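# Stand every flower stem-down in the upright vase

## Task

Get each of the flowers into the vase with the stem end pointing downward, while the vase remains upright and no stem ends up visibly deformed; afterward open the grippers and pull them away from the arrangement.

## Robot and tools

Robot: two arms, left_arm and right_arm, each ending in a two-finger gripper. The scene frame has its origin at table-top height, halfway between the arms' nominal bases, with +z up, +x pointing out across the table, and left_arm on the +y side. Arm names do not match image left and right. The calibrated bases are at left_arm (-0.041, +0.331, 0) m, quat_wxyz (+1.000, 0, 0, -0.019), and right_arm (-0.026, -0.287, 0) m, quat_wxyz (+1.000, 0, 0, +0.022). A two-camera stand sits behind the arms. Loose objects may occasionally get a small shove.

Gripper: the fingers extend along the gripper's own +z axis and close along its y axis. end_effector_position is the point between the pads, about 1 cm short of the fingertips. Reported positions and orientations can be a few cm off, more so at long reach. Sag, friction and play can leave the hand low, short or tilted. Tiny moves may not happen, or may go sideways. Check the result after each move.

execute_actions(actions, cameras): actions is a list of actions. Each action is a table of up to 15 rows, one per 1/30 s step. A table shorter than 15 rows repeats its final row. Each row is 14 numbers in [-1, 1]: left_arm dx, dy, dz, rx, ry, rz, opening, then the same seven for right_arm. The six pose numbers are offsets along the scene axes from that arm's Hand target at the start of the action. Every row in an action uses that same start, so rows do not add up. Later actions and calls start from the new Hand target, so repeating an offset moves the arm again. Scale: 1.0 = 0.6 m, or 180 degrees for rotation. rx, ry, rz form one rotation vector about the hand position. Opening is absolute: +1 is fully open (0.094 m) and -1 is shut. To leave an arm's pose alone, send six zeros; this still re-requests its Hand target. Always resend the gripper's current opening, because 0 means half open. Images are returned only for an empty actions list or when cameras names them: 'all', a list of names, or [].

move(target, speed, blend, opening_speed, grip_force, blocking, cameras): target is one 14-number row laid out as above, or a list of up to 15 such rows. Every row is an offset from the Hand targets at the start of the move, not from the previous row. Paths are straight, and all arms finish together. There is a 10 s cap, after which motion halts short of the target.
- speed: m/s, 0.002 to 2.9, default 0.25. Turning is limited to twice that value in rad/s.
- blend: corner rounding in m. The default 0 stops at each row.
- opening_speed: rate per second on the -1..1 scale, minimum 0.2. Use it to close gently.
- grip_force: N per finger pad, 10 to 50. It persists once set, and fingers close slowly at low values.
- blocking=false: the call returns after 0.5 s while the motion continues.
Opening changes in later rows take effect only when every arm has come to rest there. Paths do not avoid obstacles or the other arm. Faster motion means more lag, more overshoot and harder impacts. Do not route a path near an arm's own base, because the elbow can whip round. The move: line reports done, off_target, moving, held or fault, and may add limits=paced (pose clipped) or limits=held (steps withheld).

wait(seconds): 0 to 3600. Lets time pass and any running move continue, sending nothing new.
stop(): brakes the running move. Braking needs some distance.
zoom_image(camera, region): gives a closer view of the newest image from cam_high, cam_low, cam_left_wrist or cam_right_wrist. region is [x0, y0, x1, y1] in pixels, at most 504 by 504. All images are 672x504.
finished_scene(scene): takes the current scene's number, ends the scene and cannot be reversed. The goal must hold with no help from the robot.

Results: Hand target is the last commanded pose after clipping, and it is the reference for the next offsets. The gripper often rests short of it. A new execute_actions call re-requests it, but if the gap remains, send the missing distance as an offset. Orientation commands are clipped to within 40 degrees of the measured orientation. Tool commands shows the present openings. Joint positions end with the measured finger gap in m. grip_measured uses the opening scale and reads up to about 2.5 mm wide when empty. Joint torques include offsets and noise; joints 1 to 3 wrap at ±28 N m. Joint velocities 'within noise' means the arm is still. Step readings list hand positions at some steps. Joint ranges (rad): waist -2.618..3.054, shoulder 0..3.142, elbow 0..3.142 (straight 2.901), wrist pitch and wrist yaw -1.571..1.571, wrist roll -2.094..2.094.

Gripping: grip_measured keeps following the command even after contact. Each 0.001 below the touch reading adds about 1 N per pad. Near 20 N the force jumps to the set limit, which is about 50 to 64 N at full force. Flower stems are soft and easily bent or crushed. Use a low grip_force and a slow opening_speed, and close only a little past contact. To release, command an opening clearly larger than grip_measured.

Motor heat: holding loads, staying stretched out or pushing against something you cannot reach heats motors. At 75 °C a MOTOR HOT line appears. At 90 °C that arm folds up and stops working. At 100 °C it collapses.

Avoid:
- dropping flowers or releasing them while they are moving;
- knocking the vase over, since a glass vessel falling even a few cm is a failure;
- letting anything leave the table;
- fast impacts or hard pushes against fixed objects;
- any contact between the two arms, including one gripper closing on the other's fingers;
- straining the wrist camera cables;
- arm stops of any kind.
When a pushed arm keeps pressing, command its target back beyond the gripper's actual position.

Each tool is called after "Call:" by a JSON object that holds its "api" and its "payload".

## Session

Call:
{"api": "execute_actions", "payload": {"actions": []}}

Call:
{"api": "zoom_image", "payload": {"camera": "cam_high", "region": [230, 180, 560, 420]}}

Call:
{"api": "zoom_image", "payload": {"camera": "cam_low", "region": [180, 20, 500, 290]}}

Scene clock: 0.00 s.
left_arm: end_effector_position=(+0.3535, +0.3436, +0.0932) grip_measured=+1.000 end_effector_quat_wxyz=(+0.576, -0.073, +0.812, +0.068) | right_arm: end_effector_position=(+0.3576, -0.2664, +0.0651) grip_measured=+1.000 end_effector_quat_wxyz=(+0.489, -0.005, +0.868, +0.086)
Joint positions: left_arm=[-0.054 1.547 0.379 0.82 -0.282 -0.073 0.094] | right_arm=[-0.071 1.501 0.435 0.524 -0.178 0.063 0.094]
Joint velocities: within noise
Joint torques (N m): no reading
Motor temperatures (°C): left_arm=[25 24 26 25 27 26 23] | right_arm=[25 27 28 24 26 27 27]
Heat: left arm: 27 °C; right arm: 28 °C.
Hand target: left_arm +0.3584, +0.3434, +0.1057; +0.591, -0.077, +0.800, +0.065 | right_arm +0.3644, -0.2664, +0.0784; +0.507, -0.009, +0.858, +0.086
Tool commands: left_gripper/opening=+1.0 right_gripper/opening=+1.0

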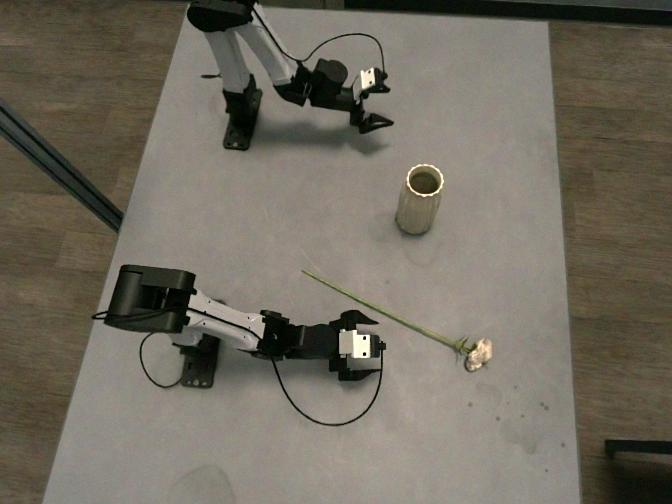

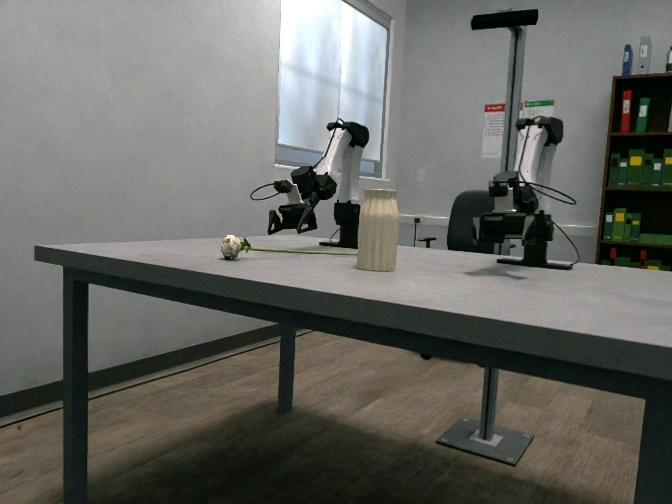

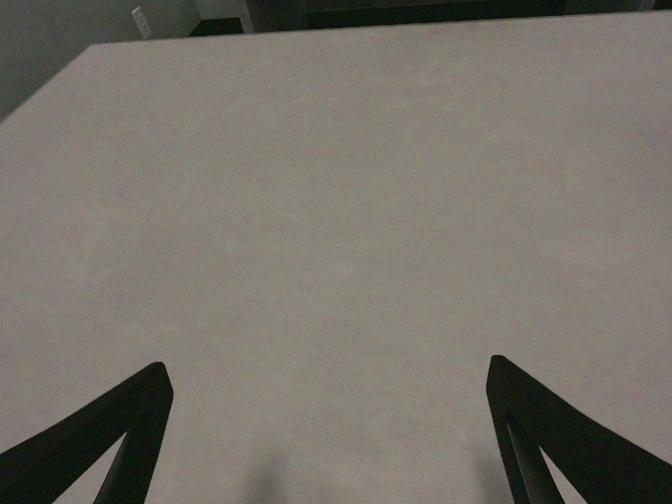

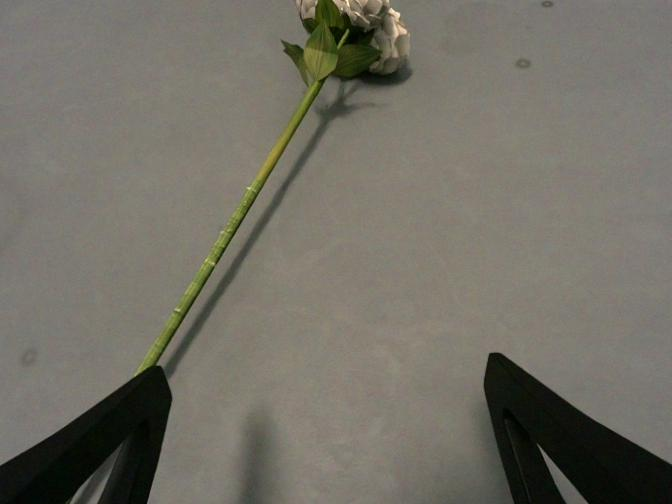

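Scaled by 1.527 from the camera's image (finer frame: 960x720).

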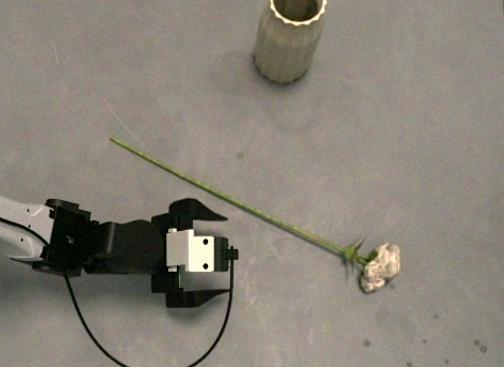

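Scaled by 1.575 from the camera's image (finer frame: 960x720).

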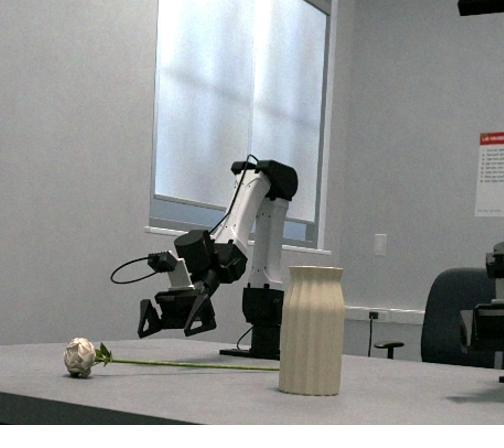

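Call:
{"api": "move", "payload": {"target": [[0, 0, 0, 0, 0, 0, 1, 0.0843, 0.1273, 0.036, 0.0023, 0.2912, -0.1308, -0.1], [0, 0, 0, 0, 0, 0, 1, 0.1047, 0.1275, -0.1182, 0.0023, 0.2912, -0.1308, -1]], "speed": [0.35, 0.15], "blend": [0.02, 0], "grip_force": 35, "cameras": ["cam_right_wrist"]}}

Scene clock: 24.50 s.
left_arm: end_effector_position=(+0.3535, +0.3436, +0.0932) grip_measured=+1.000 end_effector_quat_wxyz=(+0.576, -0.073, +0.812, +0.068) | right_arm: end_effector_position=(+0.4184, -0.1898, +0.0147) grip_measured=-0.884 end_effector_quat_wxyz=(+0.077, +0.188, +0.979, -0.024)
Joint positions: left_arm=[-0.054 1.547 0.379 0.82 -0.282 -0.073 0.094] | right_arm=[0.213 2.226 1.735 -0.961 0.109 0.63 0.005]
Joint torques (N m): left_arm=[-0.13 -5.57 6.27 2.15 -0.08 -0.04] | right_arm=[-0.27 -9.94 6.26 1.06 -0.07 0.09]
Motor temperatures (°C): left_arm=[25 26 28 30 27 26 23] | right_arm=[25 30 31 30 26 27 27]
Heat: left arm: 30 °C; right arm: 31 °C.
Hand target: left_arm +0.3584, +0.3434, +0.1057; +0.591, -0.077, +0.800, +0.065 | right_arm +0.4272, -0.1899, +0.0075; +0.086, +0.201, +0.976, -0.018
Off the commanded pose: left_arm 0.013 m, 2 deg | right_arm 0.011 m, 2 deg.
grip_force (N): 35, 35
move: off_target (right_arm); target 2's new opening was sent with right_arm's hand 0.011 m and 2 deg from that target

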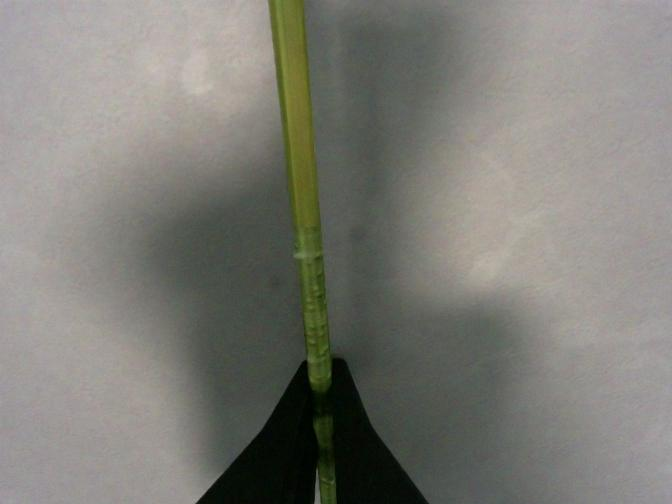

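Call:
{"api": "move", "payload": {"target": [[0, 0, 0, 0, 0, 0, 1, -0.037, 0.0082, 0.2708, -0.0547, -0.1277, 0, -1], [0, 0, 0, 0, 0, 0, 1, -0.0953, 0.0998, 0.5542, -0.0532, -0.332, 0.1419, -1], [0, 0, 0, 0, 0, 0, 1, -0.1537, 0.2665, 0.8708, 0.0322, -0.5422, 0.2229, -1], [0, 0, 0, 0, 0, 0, 1, -0.0898, 0.3765, 0.8432, 0.0903, -0.5937, 0.2476, -1]], "speed": [0.22, 0.4, 0.35, 0.2], "blend": [0.04, 0.04, 0.03, 0], "cameras": ["cam_high", "cam_low"]}}

Call:
{"api": "zoom_image", "payload": {"camera": "cam_high", "region": [350, 90, 480, 250]}}

Call:
{"api": "zoom_image", "payload": {"camera": "cam_low", "region": [300, 60, 450, 210]}}

Scene clock: 49.40 s.
left_arm: end_effector_position=(+0.3535, +0.3436, +0.0932) grip_measured=+1.000 end_effector_quat_wxyz=(+0.576, -0.073, +0.812, +0.068) | right_arm: end_effector_position=(+0.3768, +0.0382, +0.4868) grip_measured=-0.884 end_effector_quat_wxyz=(+0.767, -0.199, +0.546, +0.271)
Joint positions: left_arm=[-0.054 1.547 0.379 0.82 -0.282 -0.073 0.094] | right_arm=[0.63 1.617 1.492 0.457 -0.015 -0.005 0.005]
Joint torques (N m): left_arm=[-0.1 -5.57 6.26 2.15 -0.08 -0.04] | right_arm=[-0.64 -6.64 10.58 2.65 -0.32 0.1]
Motor temperatures (°C): left_arm=[25 27 29 33 27 26 23] | right_arm=[25 35 32 30 26 27 27]
Heat: left arm: 33 °C; right arm: 35 °C.
Hand target: left_arm +0.3584, +0.3434, +0.1057; +0.591, -0.077, +0.800, +0.065 | right_arm +0.3734, +0.0360, +0.5134; +0.787, -0.188, +0.511, +0.290
Off the commanded pose: left_arm 0.013 m, 2 deg | right_arm 0.027 m, 5 deg.
grip_force (N): 35, 35
move: off_target (right_arm)

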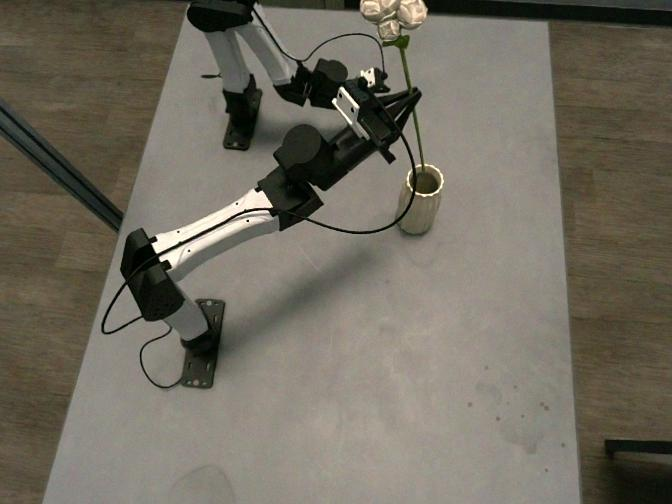

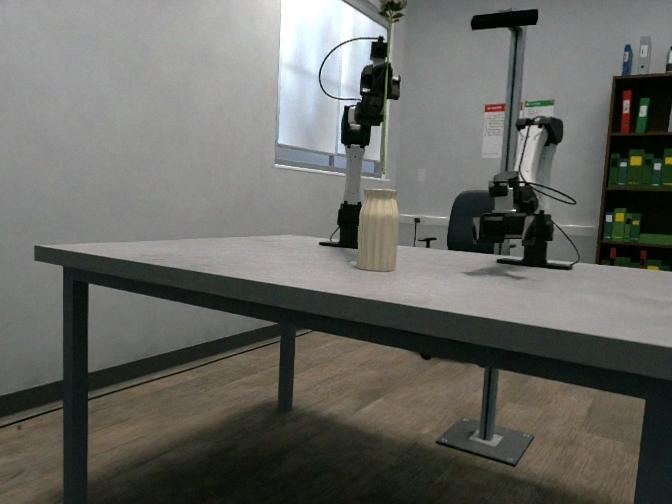

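Scaled by 3.150 from the camera's image (finer frame: 960x720).

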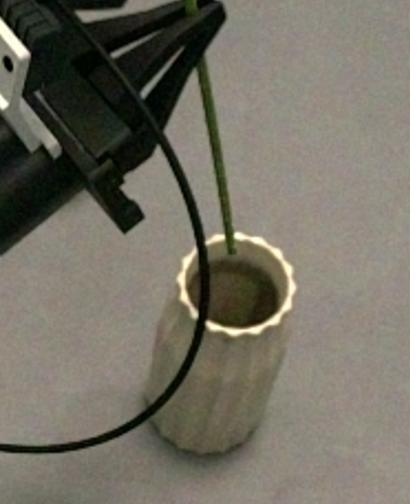

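Scaled by 3.360 from the camera's image (finer frame: 960x720).

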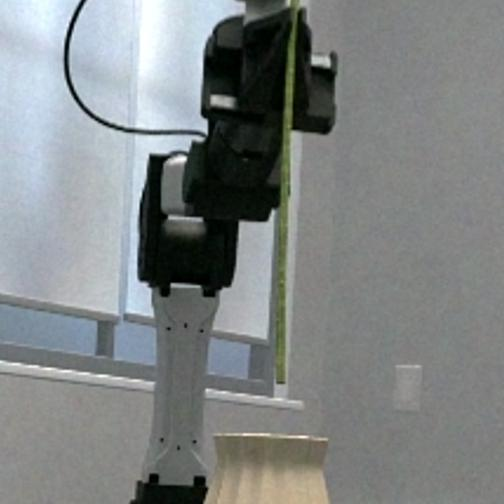

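Call:
{"api": "move", "payload": {"target": [[0, 0, 0, 0, 0, 0, 1, 0.0182, -0.003, -0.1043, -0.0072, 0.0084, 0, -1], [0, 0, 0, 0, 0, 0, 1, 0.0533, 0.0267, -0.384, -0.0199, 0.0233, 0, -1]], "speed": [0.12, 0.12], "blend": [0.02, 0], "cameras": ["cam_low", "cam_right_wrist"]}}

Call:
{"api": "zoom_image", "payload": {"camera": "cam_low", "region": [290, 0, 470, 290]}}

Scene clock: 68.07 s.
left_arm: end_effector_position=(+0.3535, +0.3436, +0.0932) grip_measured=+1.000 end_effector_quat_wxyz=(+0.576, -0.073, +0.812, +0.068) | right_arm: end_effector_position=(+0.4056, +0.0541, +0.2774) grip_measured=-0.884 end_effector_quat_wxyz=(+0.752, -0.208, +0.566, +0.268)
Joint positions: left_arm=[-0.054 1.547 0.379 0.82 -0.282 -0.073 0.094] | right_arm=[0.613 1.92 1.032 1.165 -0.037 0.001 0.005]
Joint torques (N m): left_arm=[-0.13 -5.57 6.3 2.15 -0.09 -0.04] | right_arm=[-0.32 -8.14 6.01 2.68 -0.32 0.07]
Motor temperatures (°C): left_arm=[25 28 30 34 27 26 23] | right_arm=[25 33 35 36 26 27 28]
Heat: left arm: 34 °C; right arm: 36 °C.
Hand target: left_arm +0.3584, +0.3434, +0.1057; +0.591, -0.077, +0.800, +0.065 | right_arm +0.4053, +0.0520, +0.2830; +0.762, -0.202, +0.548, +0.281
Off the commanded pose: left_arm 0.013 m, 2 deg | right_arm 0.006 m, 3 deg.
grip_force (N): 35, 35
move: off_target (right_arm)

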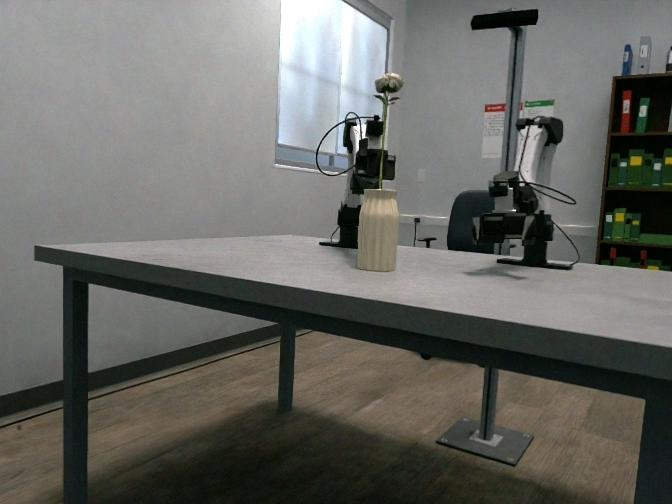

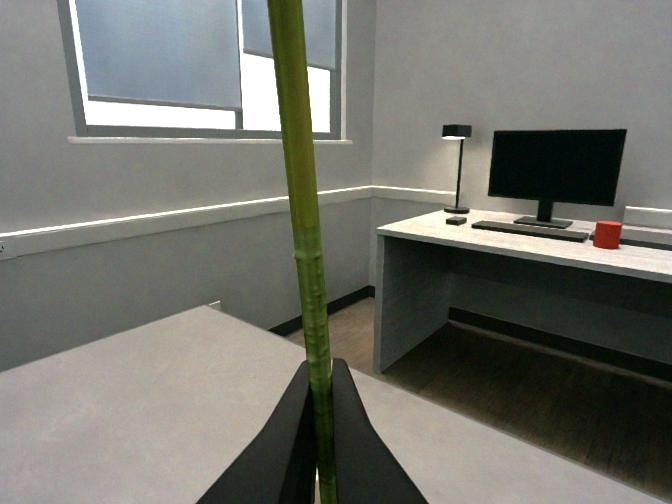

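Scaled by 1.738 from the camera's image (finer frame: 960x720).

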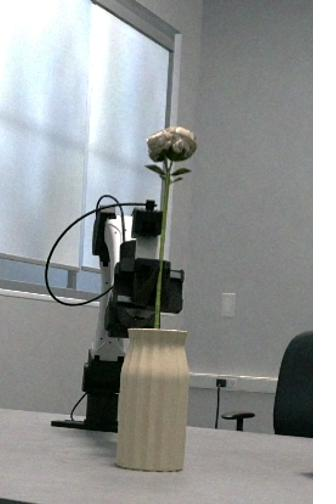

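Call:
{"api": "move", "payload": {"target": [[0, 0, 0, 0, 0, 0, 1, 0, 0, -0.02, 0, 0, 0, -1], [0, 0, 0, 0, 0, 0, 1, 0, 0, -0.02, 0, 0, 0, -0.6], [0, 0, 0, 0, 0, 0, 1, -0.13, -0.107, -0.02, 0, 0, 0, -0.6], [0, 0, 0, 0, 0, 0, 1, -0.22, -0.22, -0.06, 0, 0, 0, -0.6]], "speed": [0.05, 0.05, 0.1, 0.25], "blend": [0, 0, 0.03, 0], "cameras": ["all"]}}

Call:
{"api": "zoom_image", "payload": {"camera": "cam_low", "region": [290, 0, 470, 290]}}

Scene clock: 80.17 s.
left_arm: end_effector_position=(+0.3535, +0.3436, +0.0932) grip_measured=+1.000 end_effector_quat_wxyz=(+0.576, -0.073, +0.812, +0.068) | right_arm: end_effector_position=(+0.2817, -0.0772, +0.2209) grip_measured=-0.602 end_effector_quat_wxyz=(+0.737, -0.208, +0.587, +0.264)
Joint positions: left_arm=[-0.054 1.547 0.379 0.82 -0.282 -0.073 0.094] | right_arm=[0.481 1.473 0.239 1.464 -0.157 0.04 0.019]
Joint torques (N m): left_arm=[-0.13 -5.59 6.26 2.15 -0.09 -0.05] | right_arm=[-0.58 -6.72 4.63 2.81 -0.32 0.09]
Heat: left arm: 35 °C; right arm: 37 °C.
Hand target: left_arm +0.3584, +0.3434, +0.1057; +0.591, -0.077, +0.800, +0.065 | right_arm +0.2733, -0.0800, +0.2470; +0.762, -0.202, +0.548, +0.281
Off the commanded pose: left_arm 0.013 m, 2 deg | right_arm 0.028 m, 6 deg.
grip_force (N): 35, 35
move: off_target (right_arm)

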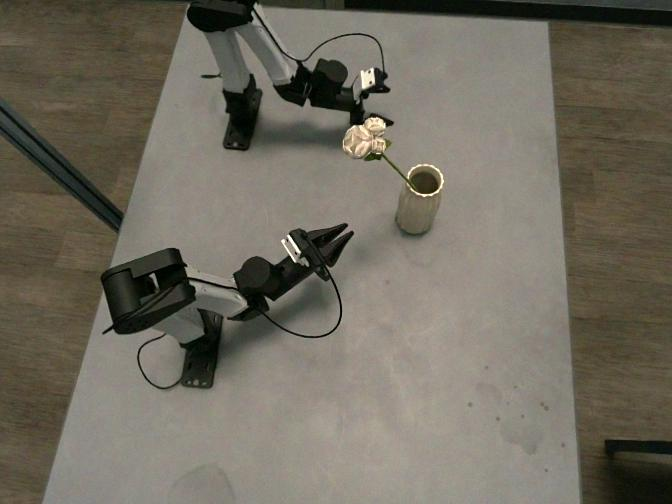

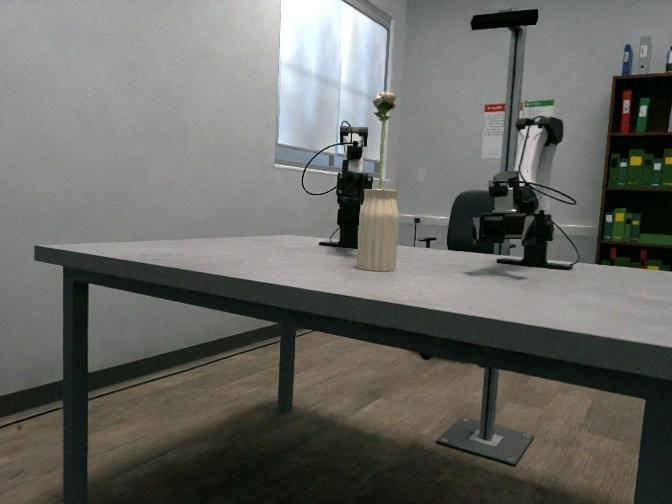

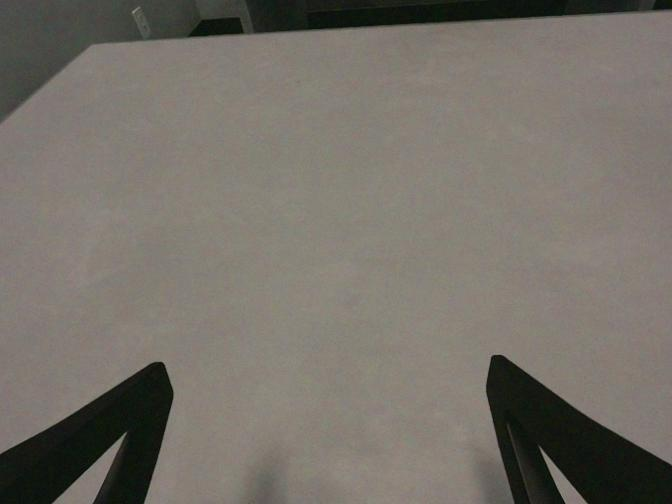

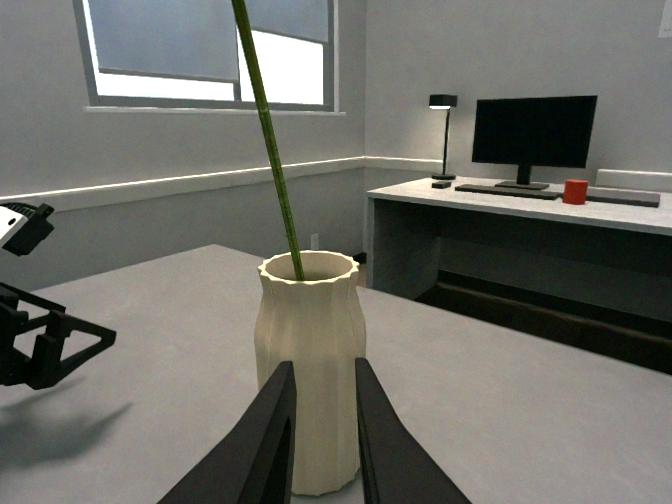

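Scaled by 1.738 from the camera's image (finer frame: 960x720).

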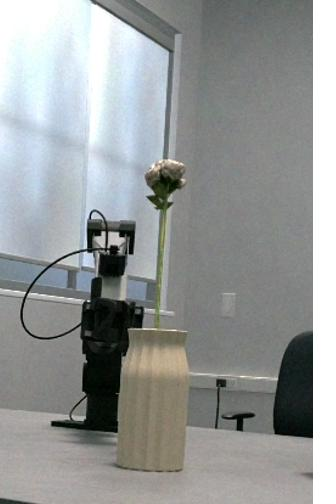

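Call:
{"api": "finished_scene", "payload": {"scene": 2}}

The scene is finished: the task was done.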